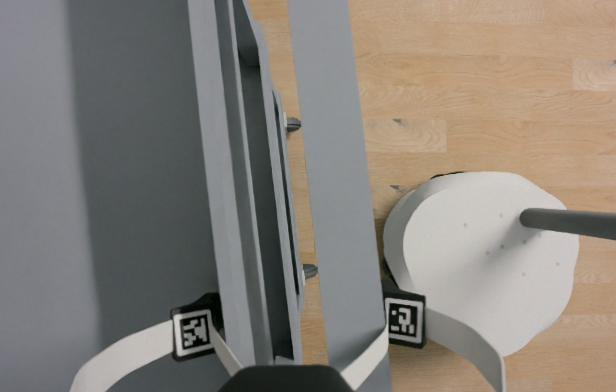

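Request:
move(
  blocking=false,
  r1={"base":{"strafe_m":0.12},"pace":"slow"},
)

Request:
wait(
  seconds=3,
  cameras=["r1_head_camera","r1_wrist_camera"],
)

Scene clock: 1020.10 s.
move: r1 moving
r1.base_odometry: x=-2.272 y=+2.477 heading=-0.220
r1.turned_by_wheels: +0.000
r1.turned_by_imu: -0.001
r1.base_tilt: forward=-1.6 right=+1.3
r1.lidar_m: 0.32 1.82 2.17 2.06 2.16 2.94 4.17 3.79 2.76 2.66 1.18 0.42
r1.base_status: strafe_m moving
r1.joint_positions: lift_m=+0.910 arm_m=+0.225 wrist_yaw_rad=-0.001 wrist_pitch_rad=+1.571 wrist_roll_rad=+1.569 gripper_m=-0.009
r1.joint_status: not commanded
r1.measured_speeds: translate_m=+0.000 strafe_m=+0.057 rotate_rad=-0.002 lift_m=+0.000 arm_m=+0.000 wrist_yaw_rad=+0.000 wrist_pitch_rad=-0.010 wrist_roll_rad=+0.000
r1.motor_effort: lift_m=+15(15) arm_m=+4(4) wheel_0=-8(8) wheel_1=+5(9) wheel_2=+0(1)
r1.servo_current: wrist_yaw_rad=52(59) wrist_pitch_rad=39(52) wrist_roll_rad=33(52) gripper_m=65(78)
r1.contact_limits: lift_m 0.2
r1.hand_pose: x=+0.3959 y=-0.0874 z=+0.8002 quat_wxyz=(+0.500, +0.500, +0.500, -0.500) (m; r1's base frame)
r1.wrist_depth_mm: 229 229 229 - 1025 1025 991 / 229 230 187 1008 1025 1025 1025 / 229 229 203 809 1025 1025 1042 / 229 229 224 - 854 820 1025 / 229 229 229 809 809 809 798 / 230 229 182 1008 176 809 820 / 229 166 202 480 175 1008 1025
r2: as last shown
r2.turned_by_imu: +0.000
r2.base_tilt: forward=-0.8 right=+0.0
r2.lidar_m: 1.04 0.47 0.29 0.94 1.26 4.80 3.58 1.67 1.34 1.32 1.29 1.06
r2.motor_effort: lift_m=+20(20) arm_m=+4(4) wheel_0=+15(15) wheel_1=+5(5) wheel_2=+0(0)
r2.servo_current: wrist_yaw_rad=91(91) wrist_pitch_rad=46(46) wrist_roll_rad=52(59) gripper_m=104(111)
r2.contact_limits: translate_m 0.8
r2.wrist_depth_mm: - - 255 164 229 216 208 / - - 255 164 229 218 - / - - 258 168 231 219 211 / - - 262 169 233 220 212 / - - 1397 169 235 221 213 / - - 183 170 181 223 214 / - - 265 - 236 220 216
pictures: none

Scene clock: 1021.97 s.
earlier move: r1 done
r1.base_odometry: x=-2.249 y=+2.580 heading=-0.220
r1.turned_by_wheels: +0.000
r1.turned_by_imu: +0.000
r1.base_tilt: forward=-1.6 right=+1.3
r1.lidar_m: 0.35 1.80 2.05 1.97 2.07 2.81 4.20 3.93 2.86 2.76 0.50 0.38
r1.base_status: done
r1.joint_positions: lift_m=+0.910 arm_m=+0.225 wrist_yaw_rad=-0.001 wrist_pitch_rad=+1.565 wrist_roll_rad=+1.570 gripper_m=-0.009
r1.joint_status: not commanded
r1.measured_speeds: all 0
r1.motor_effort: lift_m=+15(15) arm_m=+0(4) wheel_0=-5(10) wheel_1=+1(9) wheel_2=+0(2)
r1.servo_current: wrist_yaw_rad=52(72) wrist_pitch_rad=39(52) wrist_roll_rad=39(65) gripper_m=72(78)
r1.contact_limits: lift_m 0.2
r1.hand_pose: x=+0.3976 y=-0.0874 z=+0.8002 quat_wxyz=(+0.502, +0.501, +0.499, -0.498) (m; r1's base frame)
r1.wrist_depth_mm: 230 229 229 1008 991 1025 1008 / 230 230 231 1025 1008 1008 1025 / 230 229 229 798 1008 1008 991 / 230 230 230 809 820 798 809 / 231 229 229 798 809 809 788 / 229 229 181 798 179 798 809 / 230 171 229 480 991 820 1025
r2.base_odometry: x=-2.451 y=-2.373 heading=-2.097
r2.turned_by_wheels: +0.000
r2.turned_by_imu: +0.000
r2.base_tilt: forward=-0.7 right=+0.0
r2.lidar_m: 1.05 0.46 0.28 0.99 1.35 4.81 3.54 1.70 1.37 1.36 1.33 1.09
r2.base_status: not commanded
r2.joint_positions: lift_m=+0.870 arm_m=+0.000 wrist_yaw_rad=+1.775 wrist_pitch_rad=+0.002 wrist_roll_rad=+0.000 gripper_m=-0.024
r2.joint_status: not commanded
r2.measured_speeds: all 0
r2.motor_effort: lift_m=+20(20) arm_m=+4(4) wheel_0=+14(15) wheel_1=+4(5) wheel_2=+0(0)
r2.servo_current: wrist_yaw_rad=91(104) wrist_pitch_rad=46(46) wrist_roll_rad=52(59) gripper_m=104(111)
r2.contact_limits: translate_m 0.8
r2.hand_pose: x=+0.1979 y=+0.3001 z=+1.0476 quat_wxyz=(+0.631, -0.001, +0.000, +0.776) (m; r2's base frame)
r2.wrist_depth_mm: - - 256 164 229 216 208 / - - 255 165 230 219 - / - - 259 169 231 220 211 / - - 260 169 233 221 212 / - - 1430 169 235 221 214 / - - 182 169 182 223 213 / - - 263 - 235 218 216
wait: 1.87 of 3 s (r1 has come to rest)
pictures: r1_head_camera, r1_wrist_camera
Images, in order (width x height): r1_head_camera 420x560, r1_wrist_camera 616x392.

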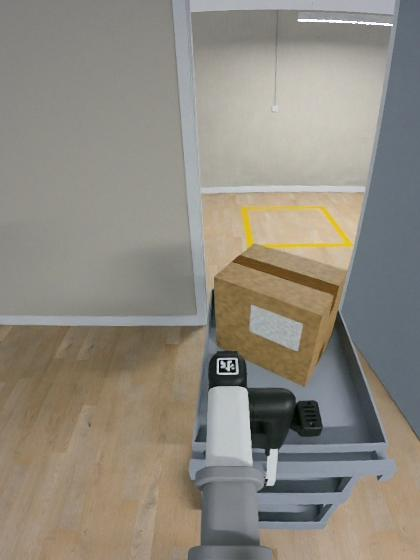

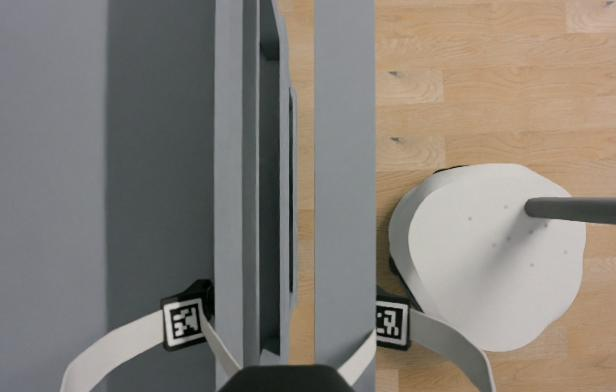

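Request:
move(
  blocking=false,
  r1={"base":{"strafe_m":0.15},"pace":"slow"},
)

Request:
wait(
  seconds=3,
)

Request:
move(
  blocking=false,
  r1={"base":{"rotate_rad":-0.2},"pace":"slow"},
)

Request:
wait(
  seconds=3,
  cameras=["r1_head_camera","r1_wrist_camera"],
)

Scene clock: 1029.83 s.
move: r1 moving
r1.base_odometry: x=-2.245 y=+2.594 heading=-0.221
r1.turned_by_wheels: +0.000
r1.turned_by_imu: -0.001
r1.base_tilt: forward=-1.6 right=+1.3
r1.lidar_m: 0.35 1.84 2.06 1.96 2.02 2.79 4.17 3.99 2.90 2.76 0.50 0.39
r1.base_status: strafe_m moving
r1.joint_positions: lift_m=+0.910 arm_m=+0.225 wrist_yaw_rad=-0.001 wrist_pitch_rad=+1.564 wrist_roll_rad=+1.570 gripper_m=-0.009
r1.joint_status: not commanded
r1.measured_speeds: translate_m=+0.001 strafe_m=+0.057 rotate_rad=-0.003 lift_m=+0.000 arm_m=+0.000 wrist_yaw_rad=+0.000 wrist_pitch_rad=-0.003 wrist_roll_rad=+0.001
r1.motor_effort: lift_m=+15(15) arm_m=-4(4) wheel_0=-10(12) wheel_1=+3(6) wheel_2=+1(1)
r1.servo_current: wrist_yaw_rad=46(65) wrist_pitch_rad=46(52) wrist_roll_rad=46(59) gripper_m=72(78)
r1.contact_limits: lift_m 0.2
r1.hand_pose: x=+0.3977 y=-0.0874 z=+0.8002 quat_wxyz=(+0.502, +0.502, +0.498, -0.498) (m; r1's base frame)
r1.wrist_depth_mm: 231 230 229 1008 1025 1008 1008 / 231 230 230 809 1008 1008 1025 / 232 230 230 798 1025 1008 1008 / 230 229 229 798 820 809 798 / 231 230 229 788 809 798 788 / 231 231 181 1008 179 798 809 / 230 172 229 477 1008 798 1008
r2: as last shown
r2.base_tilt: forward=-0.7 right=+0.1
r2.lidar_m: 1.06 0.45 0.30 0.99 1.36 4.80 3.55 1.70 1.34 1.36 1.35 1.09
r2.motor_effort: lift_m=+20(21) arm_m=+4(4) wheel_0=+15(15) wheel_1=+5(5) wheel_2=+0(0)
r2.servo_current: wrist_yaw_rad=85(98) wrist_pitch_rad=39(46) wrist_roll_rad=52(59) gripper_m=117(117)
r2.contact_limits: translate_m 0.8
r2.wrist_depth_mm: - - 257 164 229 216 209 / - - 256 164 229 218 - / - - 258 169 231 220 211 / - - 259 169 232 220 212 / - - 264 169 234 220 213 / - - 181 169 182 222 213 / - - 265 - 235 218 215
pictures: none

Scene clock: 1031.97 s.
earlier move: r1 done
r1.base_odometry: x=-2.216 y=+2.726 heading=-0.221
r1.turned_by_wheels: +0.000
r1.turned_by_imu: +0.000
r1.base_tilt: forward=-1.6 right=+1.3
r1.lidar_m: 0.37 1.85 1.91 1.83 1.90 2.60 4.15 4.15 3.03 2.91 0.42 0.36
r1.base_status: done
r1.joint_positions: lift_m=+0.910 arm_m=+0.225 wrist_yaw_rad=-0.001 wrist_pitch_rad=+1.563 wrist_roll_rad=+1.573 gripper_m=-0.009
r1.joint_status: not commanded
r1.measured_speeds: all 0
r1.motor_effort: lift_m=+15(15) arm_m=-3(4) wheel_0=-5(13) wheel_1=+0(7) wheel_2=+0(1)
r1.servo_current: wrist_yaw_rad=39(65) wrist_pitch_rad=46(59) wrist_roll_rad=59(65) gripper_m=65(85)
r1.contact_limits: lift_m 0.2
r1.hand_pose: x=+0.3980 y=-0.0874 z=+0.8002 quat_wxyz=(+0.501, +0.502, +0.498, -0.499) (m; r1's base frame)
r1.wrist_depth_mm: 230 230 229 229 - 1008 1008 / 230 229 229 480 - 1008 1025 / 231 230 229 1008 - 1008 1025 / 231 229 229 1008 - 798 798 / 231 231 230 1008 - 809 809 / 231 230 179 1025 179 798 798 / 230 229 176 1008 991 788 1008
r2.base_odometry: x=-2.451 y=-2.373 heading=-2.097
r2.turned_by_wheels: +0.000
r2.turned_by_imu: +0.000
r2.base_tilt: forward=-0.7 right=+0.1
r2.lidar_m: 1.05 0.46 0.27 1.04 1.47 4.80 3.54 1.68 1.36 1.34 1.34 1.06
r2.base_status: not commanded
r2.joint_positions: lift_m=+0.870 arm_m=+0.000 wrist_yaw_rad=+1.775 wrist_pitch_rad=+0.002 wrist_roll_rad=+0.000 gripper_m=-0.024
r2.joint_status: not commanded
r2.measured_speeds: all 0
r2.motor_effort: lift_m=+20(21) arm_m=+4(4) wheel_0=+14(15) wheel_1=+5(5) wheel_2=+0(0)
r2.servo_current: wrist_yaw_rad=98(104) wrist_pitch_rad=39(46) wrist_roll_rad=39(59) gripper_m=104(117)
r2.contact_limits: translate_m 0.8
r2.hand_pose: x=+0.1979 y=+0.3001 z=+1.0476 quat_wxyz=(+0.631, -0.001, +0.000, +0.776) (m; r2's base frame)
r2.wrist_depth_mm: - - 256 164 229 216 208 / - - 257 164 229 218 - / - - 259 169 232 220 211 / - - 260 169 233 220 212 / - - - 169 235 222 213 / - - 183 169 181 223 214 / - - 267 - 235 219 215
wait: 2.13 of 3 s (r1 has come to rest)
pictures: none

Scene clock: 1032.47 s.
move: r1 moving
r1.base_odometry: x=-2.216 y=+2.726 heading=-0.342
r1.turned_by_wheels: -0.122
r1.turned_by_imu: -0.122
r1.base_tilt: forward=-1.6 right=+1.2
r1.lidar_m: 0.35 1.79 1.98 1.83 1.83 2.36 4.08 4.09 3.15 2.92 0.48 0.38
r1.base_status: rotate_rad moving
r1.joint_positions: lift_m=+0.910 arm_m=+0.225 wrist_yaw_rad=-0.001 wrist_pitch_rad=+1.563 wrist_roll_rad=+1.573 gripper_m=-0.009
r1.joint_status: not commanded
r1.measured_speeds: translate_m=-0.001 strafe_m=-0.001 rotate_rad=-0.421 lift_m=+0.000 arm_m=+0.000 wrist_yaw_rad=+0.000 wrist_pitch_rad=+0.000 wrist_roll_rad=-0.002
r1.motor_effort: lift_m=+15(15) arm_m=+0(4) wheel_0=+6(9) wheel_1=+3(6) wheel_2=+7(9)
r1.servo_current: wrist_yaw_rad=39(52) wrist_pitch_rad=46(52) wrist_roll_rad=59(65) gripper_m=72(78)
r1.contact_limits: lift_m 0.2
r1.hand_pose: x=+0.3980 y=-0.0874 z=+0.8002 quat_wxyz=(+0.501, +0.502, +0.498, -0.499) (m; r1's base frame)
r1.wrist_depth_mm: 229 228 228 1025 - 991 1008 / 229 229 229 1025 - 991 1008 / 229 229 228 1008 - 1025 1025 / 229 229 229 1025 - 809 798 / 229 229 229 1042 - 798 798 / 230 229 182 1008 179 809 809 / 230 164 179 1025 1025 798 1008
r2: as last shown
r2.base_tilt: forward=-0.7 right=+0.0
r2.lidar_m: 1.06 0.47 0.26 1.03 1.50 4.82 3.58 1.66 1.33 1.33 1.30 1.08
r2.motor_effort: lift_m=+20(21) arm_m=+4(4) wheel_0=+15(15) wheel_1=+4(5) wheel_2=+0(0)
r2.servo_current: wrist_yaw_rad=85(98) wrist_pitch_rad=26(46) wrist_roll_rad=46(59) gripper_m=104(117)
r2.contact_limits: translate_m 0.8
r2.wrist_depth_mm: - - 257 164 228 216 208 / - - 258 165 229 217 - / - - 259 168 231 220 211 / - - 260 169 233 220 212 / - - - 169 235 221 213 / - - 183 169 181 222 214 / - - 265 - 235 219 216
pictures: none

Scene clock: 1033.13 s.
earlier move: r1 done
r1.base_odometry: x=-2.216 y=+2.726 heading=-0.420
r1.turned_by_wheels: -0.077
r1.turned_by_imu: -0.078
r1.base_tilt: forward=-1.6 right=+1.2
r1.lidar_m: 0.35 1.75 2.06 1.81 1.83 2.21 4.06 4.06 3.28 2.91 1.39 0.41
r1.base_status: done
r1.joint_positions: lift_m=+0.910 arm_m=+0.225 wrist_yaw_rad=+0.000 wrist_pitch_rad=+1.563 wrist_roll_rad=+1.571 gripper_m=-0.009
r1.joint_status: not commanded
r1.measured_speeds: all 0
r1.motor_effort: lift_m=+15(15) arm_m=+4(4) wheel_0=+4(9) wheel_1=+4(6) wheel_2=+4(9)
r1.servo_current: wrist_yaw_rad=46(59) wrist_pitch_rad=46(52) wrist_roll_rad=33(72) gripper_m=72(78)
r1.contact_limits: lift_m 0.2
r1.hand_pose: x=+0.3981 y=-0.0874 z=+0.8002 quat_wxyz=(+0.502, +0.502, +0.498, -0.498) (m; r1's base frame)
r1.wrist_depth_mm: 230 229 221 535 1008 1008 1008 / 231 229 217 - 1008 1025 1008 / 230 230 213 - 1025 1008 1008 / 231 229 229 820 854 820 991 / 229 229 229 809 788 820 798 / 230 230 200 788 178 798 798 / 230 163 180 480 1042 1025 1008
r2.base_odometry: x=-2.451 y=-2.373 heading=-2.097
r2.turned_by_wheels: +0.000
r2.turned_by_imu: +0.000
r2.base_tilt: forward=-0.7 right=+0.0
r2.lidar_m: 1.04 0.46 0.29 1.02 1.47 4.81 3.52 1.70 1.37 1.34 1.33 1.08
r2.base_status: not commanded
r2.joint_positions: lift_m=+0.870 arm_m=+0.000 wrist_yaw_rad=+1.775 wrist_pitch_rad=+0.002 wrist_roll_rad=+0.000 gripper_m=-0.024
r2.joint_status: not commanded
r2.measured_speeds: all 0
r2.motor_effort: lift_m=+20(21) arm_m=+4(4) wheel_0=+15(15) wheel_1=+4(5) wheel_2=+0(0)
r2.servo_current: wrist_yaw_rad=78(104) wrist_pitch_rad=39(52) wrist_roll_rad=39(59) gripper_m=98(117)
r2.contact_limits: translate_m 0.8
r2.hand_pose: x=+0.1979 y=+0.3001 z=+1.0476 quat_wxyz=(+0.631, -0.001, +0.000, +0.776) (m; r2's base frame)
r2.wrist_depth_mm: - - 256 164 229 216 208 / - - 258 164 229 218 - / - - 259 168 232 220 211 / - - 262 169 233 220 211 / - - - 169 235 221 213 / - - 183 170 182 222 214 / - - 266 - 235 217 216
wait: 0.67 of 3 s (r1 has come to rest)
pictures: r1_head_camera, r1_wrist_camera
Images, in order (width x height): r1_head_camera 420x560, r1_wrist_camera 616x392.

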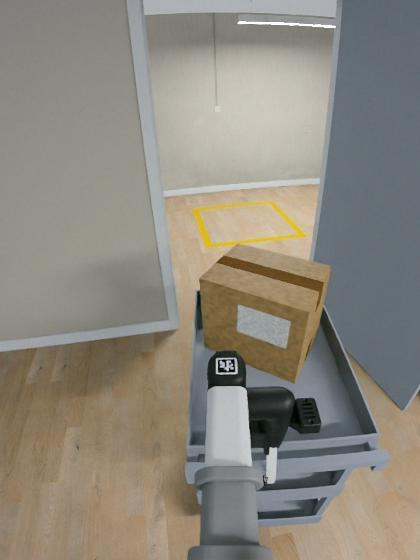

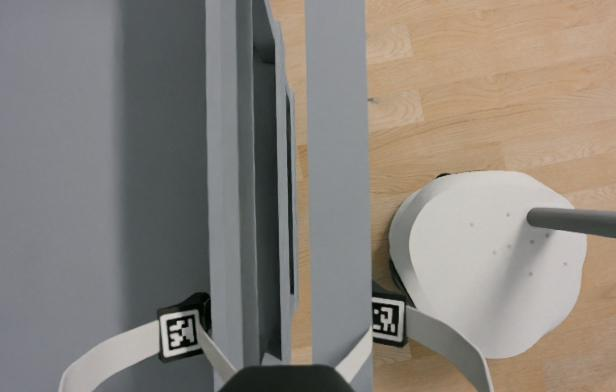

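Request:
move(
  blocking=false,
  r1={"base":{"translate_m":0.4},"pace":"slow"},
)

Request:
wait(
  seconds=6,
  cameras=["r1_head_camera","r1_wrist_camera"],
)

Scene clock: 1045.03 s.
move: r1 moving
r1.base_odometry: x=-2.204 y=+2.721 heading=-0.419
r1.turned_by_wheels: +0.001
r1.turned_by_imu: +0.000
r1.base_tilt: forward=-1.6 right=+1.3
r1.lidar_m: 0.33 1.75 2.05 1.83 1.83 2.22 4.10 4.07 3.26 2.89 1.39 0.39
r1.base_status: translate_m moving
r1.joint_positions: lift_m=+0.910 arm_m=+0.225 wrist_yaw_rad=+0.000 wrist_pitch_rad=+1.565 wrist_roll_rad=+1.571 gripper_m=-0.009
r1.joint_status: not commanded
r1.measured_speeds: translate_m=+0.048 strafe_m=+0.000 rotate_rad=-0.002 lift_m=+0.000 arm_m=+0.000 wrist_yaw_rad=+0.000 wrist_pitch_rad=+0.024 wrist_roll_rad=-0.005
r1.motor_effort: lift_m=+15(15) arm_m=+3(4) wheel_0=+9(11) wheel_1=+1(7) wheel_2=-6(6)
r1.servo_current: wrist_yaw_rad=46(59) wrist_pitch_rad=46(52) wrist_roll_rad=59(59) gripper_m=72(78)
r1.contact_limits: lift_m 0.2
r1.hand_pose: x=+0.3975 y=-0.0874 z=+0.8002 quat_wxyz=(+0.501, +0.502, +0.498, -0.499) (m; r1's base frame)
r1.wrist_depth_mm: 228 229 224 1008 1008 1025 1042 / 229 229 219 1042 1025 991 1025 / 228 228 211 1008 1025 991 1025 / 229 229 205 1025 831 809 1008 / 228 228 228 798 798 809 809 / 229 229 183 1008 178 798 831 / 229 168 185 477 177 1042 1025
r2: as last shown
r2.base_tilt: forward=-0.7 right=+0.1
r2.lidar_m: 1.05 0.45 0.28 1.01 1.47 4.84 3.53 1.69 1.34 1.34 1.35 1.08
r2.motor_effort: lift_m=+20(21) arm_m=+4(4) wheel_0=+15(15) wheel_1=+5(5) wheel_2=+0(0)
r2.servo_current: wrist_yaw_rad=85(98) wrist_pitch_rad=46(46) wrist_roll_rad=52(52) gripper_m=111(111)
r2.contact_limits: translate_m 0.8
r2.wrist_depth_mm: - - 256 164 229 216 208 / - - 257 165 229 218 - / - - 260 168 231 220 211 / - - 260 169 233 220 213 / - - - 169 234 221 213 / - - 183 169 181 222 214 / - - 266 - 235 218 216
pictures: none

Scene clock: 1049.80 s.
earlier move: r1 done
r1.base_odometry: x=-1.850 y=+2.563 heading=-0.419
r1.turned_by_wheels: +0.000
r1.turned_by_imu: +0.001
r1.base_tilt: forward=-1.6 right=+1.3
r1.lidar_m: 0.33 1.37 1.64 1.89 1.93 2.32 - 4.46 3.17 2.82 0.49 0.39
r1.base_status: done
r1.joint_positions: lift_m=+0.910 arm_m=+0.225 wrist_yaw_rad=+0.000 wrist_pitch_rad=+1.570 wrist_roll_rad=+1.570 gripper_m=-0.009
r1.joint_status: not commanded
r1.measured_speeds: all 0
r1.motor_effort: lift_m=+15(15) arm_m=+4(4) wheel_0=+6(11) wheel_1=+2(8) wheel_2=+0(11)
r1.servo_current: wrist_yaw_rad=39(65) wrist_pitch_rad=39(52) wrist_roll_rad=52(65) gripper_m=78(85)
r1.contact_limits: lift_m 0.2
r1.hand_pose: x=+0.3960 y=-0.0874 z=+0.8002 quat_wxyz=(+0.500, +0.500, +0.500, -0.500) (m; r1's base frame)
r1.wrist_depth_mm: 229 229 228 1025 1008 1008 1025 / 228 229 228 1025 1042 1025 1008 / 229 229 229 1025 - 1008 1008 / 229 228 229 1025 - 820 809 / 229 228 229 842 - 809 809 / 229 229 183 1008 178 798 820 / 229 165 182 1025 175 1025 1008
r2.base_odometry: x=-2.451 y=-2.373 heading=-2.097
r2.turned_by_wheels: +0.000
r2.turned_by_imu: +0.001
r2.base_tilt: forward=-0.7 right=+0.0
r2.lidar_m: 1.03 0.45 0.28 1.01 3.73 4.83 3.55 1.72 1.35 1.33 1.30 1.07
r2.base_status: not commanded
r2.joint_positions: lift_m=+0.870 arm_m=+0.000 wrist_yaw_rad=+1.775 wrist_pitch_rad=+0.002 wrist_roll_rad=+0.000 gripper_m=-0.024
r2.joint_status: not commanded
r2.measured_speeds: all 0
r2.motor_effort: lift_m=+20(21) arm_m=+4(4) wheel_0=+15(15) wheel_1=+5(5) wheel_2=+0(0)
r2.servo_current: wrist_yaw_rad=104(104) wrist_pitch_rad=39(46) wrist_roll_rad=46(65) gripper_m=104(117)
r2.contact_limits: translate_m 0.8
r2.hand_pose: x=+0.1979 y=+0.3001 z=+1.0476 quat_wxyz=(+0.631, -0.001, +0.000, +0.776) (m; r2's base frame)
r2.wrist_depth_mm: - - 257 165 229 216 208 / - - 258 165 230 218 - / - - 259 169 232 220 211 / - - 262 169 233 220 212 / - - - 169 234 221 213 / - - 183 170 181 223 214 / - - 266 - 235 218 216
wait: 4.77 of 6 s (r1 has come to rest)
pictures: r1_head_camera, r1_wrist_camera
Images, in order (width x height): r1_head_camera 420x560, r1_wrist_camera 616x392.

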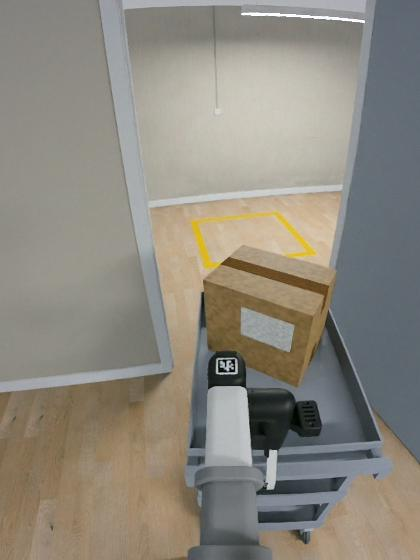

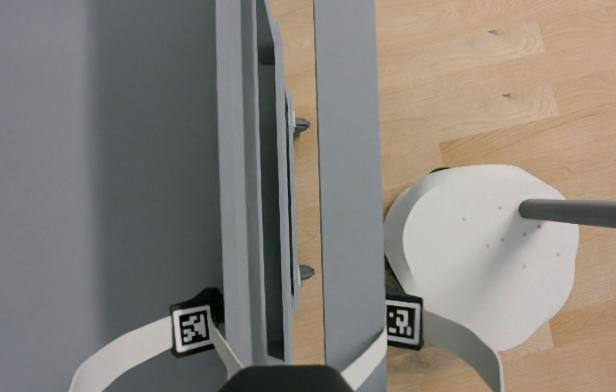

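Request:
move(
  blocking=false,
  r1={"base":{"translate_m":0.4,"strafe_m":0.01},"pace":"slow"},
)

Request:
wait(
  seconds=6,
  cameras=["r1_head_camera","r1_wrist_camera"],
)

Scene clock: 1061.40 s.
move: r1 moving
r1.base_odometry: x=-1.839 y=+2.558 heading=-0.418
r1.turned_by_wheels: +0.001
r1.turned_by_imu: +0.000
r1.base_tilt: forward=-1.6 right=+1.3
r1.lidar_m: 0.34 1.37 1.64 1.90 1.89 2.33 - 4.46 3.18 2.84 0.52 0.38
r1.base_status: translate_m moving; strafe_m moving
r1.joint_positions: lift_m=+0.910 arm_m=+0.225 wrist_yaw_rad=+0.000 wrist_pitch_rad=+1.570 wrist_roll_rad=+1.570 gripper_m=-0.009
r1.joint_status: not commanded
r1.measured_speeds: translate_m=+0.050 strafe_m=+0.001 rotate_rad=+0.002 lift_m=+0.000 arm_m=+0.000 wrist_yaw_rad=+0.000 wrist_pitch_rad=+0.000 wrist_roll_rad=+0.000
r1.motor_effort: lift_m=+15(15) arm_m=+4(4) wheel_0=+8(11) wheel_1=+5(6) wheel_2=-6(9)
r1.servo_current: wrist_yaw_rad=46(65) wrist_pitch_rad=33(46) wrist_roll_rad=65(65) gripper_m=72(78)
r1.contact_limits: lift_m 0.2
r1.hand_pose: x=+0.3960 y=-0.0874 z=+0.8002 quat_wxyz=(+0.500, +0.500, +0.500, -0.500) (m; r1's base frame)
r1.wrist_depth_mm: 227 226 229 1008 1042 1008 1042 / 226 227 210 1025 1025 1025 1042 / 226 227 201 1008 1025 1008 1025 / 226 227 228 1025 809 820 1008 / 227 228 228 1008 809 809 831 / 226 227 182 1025 178 820 1025 / 228 160 216 1025 175 1042 1025
r2: as last shown
r2.turned_by_imu: +0.000
r2.lidar_m: 1.06 0.47 0.29 1.00 3.74 4.83 3.53 1.70 1.35 1.34 1.32 1.05
r2.motor_effort: lift_m=+20(20) arm_m=+4(4) wheel_0=+15(15) wheel_1=+4(5) wheel_2=+0(0)
r2.servo_current: wrist_yaw_rad=91(98) wrist_pitch_rad=39(46) wrist_roll_rad=39(59) gripper_m=104(111)
r2.contact_limits: translate_m 0.8
r2.wrist_depth_mm: - - 256 164 229 217 208 / - - 258 164 229 218 - / - - 260 169 230 220 211 / - - 260 169 232 221 213 / - - - 169 234 220 213 / - - 183 169 181 223 214 / - - 266 - 236 218 215
pictures: none

Scene clock: 1066.17 s.
earlier move: r1 done
r1.base_odometry: x=-1.481 y=+2.410 heading=-0.419
r1.turned_by_wheels: +0.000
r1.turned_by_imu: +0.000
r1.base_tilt: forward=-1.6 right=+1.3
r1.lidar_m: 0.34 0.93 1.19 1.96 2.00 2.40 - 4.88 3.09 1.02 0.50 0.39
r1.base_status: done
r1.joint_positions: lift_m=+0.910 arm_m=+0.225 wrist_yaw_rad=+0.000 wrist_pitch_rad=+1.570 wrist_roll_rad=+1.570 gripper_m=-0.009
r1.joint_status: not commanded
r1.measured_speeds: all 0
r1.motor_effort: lift_m=+15(15) arm_m=+4(4) wheel_0=+5(11) wheel_1=+3(7) wheel_2=-2(9)
r1.servo_current: wrist_yaw_rad=33(72) wrist_pitch_rad=46(52) wrist_roll_rad=46(72) gripper_m=78(85)
r1.contact_limits: lift_m 0.2
r1.hand_pose: x=+0.3960 y=-0.0874 z=+0.8002 quat_wxyz=(+0.500, +0.500, +0.500, -0.500) (m; r1's base frame)
r1.wrist_depth_mm: 229 229 229 1008 1025 1008 1042 / 229 229 229 1025 1008 1025 1008 / 229 229 229 1025 - 1025 1008 / 229 229 229 1025 - 798 1042 / 229 229 229 842 - 809 809 / 229 229 182 1008 178 809 809 / 229 166 182 1025 174 1008 1025
r2.base_odometry: x=-2.451 y=-2.373 heading=-2.097
r2.turned_by_wheels: +0.000
r2.turned_by_imu: +0.001
r2.base_tilt: forward=-0.7 right=+0.0
r2.lidar_m: 1.05 0.45 0.28 1.21 3.72 4.81 3.54 1.71 1.37 1.34 1.35 1.08
r2.base_status: not commanded
r2.joint_positions: lift_m=+0.870 arm_m=+0.000 wrist_yaw_rad=+1.775 wrist_pitch_rad=+0.002 wrist_roll_rad=+0.000 gripper_m=-0.024
r2.joint_status: not commanded
r2.measured_speeds: all 0
r2.motor_effort: lift_m=+20(21) arm_m=+4(4) wheel_0=+14(15) wheel_1=+5(5) wheel_2=+0(0)
r2.servo_current: wrist_yaw_rad=98(104) wrist_pitch_rad=46(46) wrist_roll_rad=39(65) gripper_m=98(111)
r2.contact_limits: translate_m 0.8
r2.hand_pose: x=+0.1979 y=+0.3001 z=+1.0476 quat_wxyz=(+0.631, -0.001, +0.000, +0.776) (m; r2's base frame)
r2.wrist_depth_mm: - - 256 164 229 217 208 / - - 259 165 230 217 - / - - 259 169 230 218 211 / - - 260 169 234 220 213 / - - - 169 235 222 213 / - - 183 169 182 223 214 / - - 266 - 234 219 215
wait: 4.77 of 6 s (r1 has come to rest)
pictures: r1_head_camera, r1_wrist_camera
Images, in order (width x height): r1_head_camera 420x560, r1_wrist_camera 616x392.

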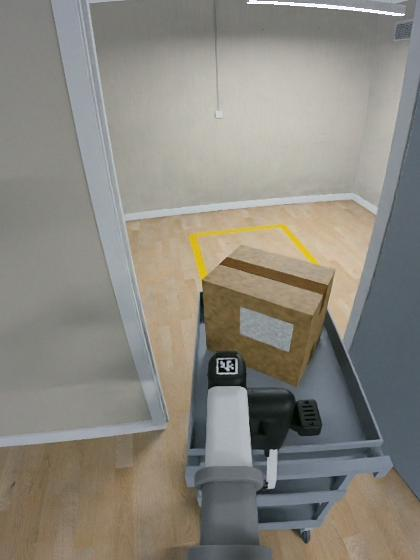

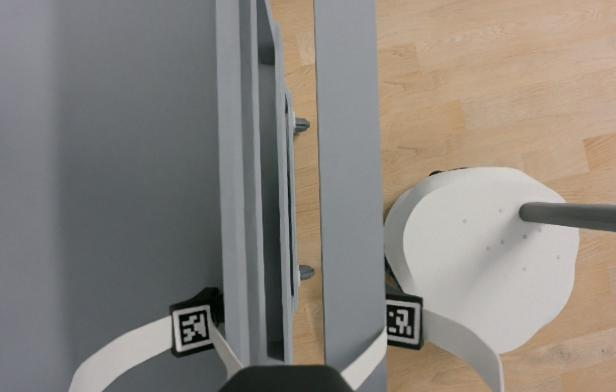

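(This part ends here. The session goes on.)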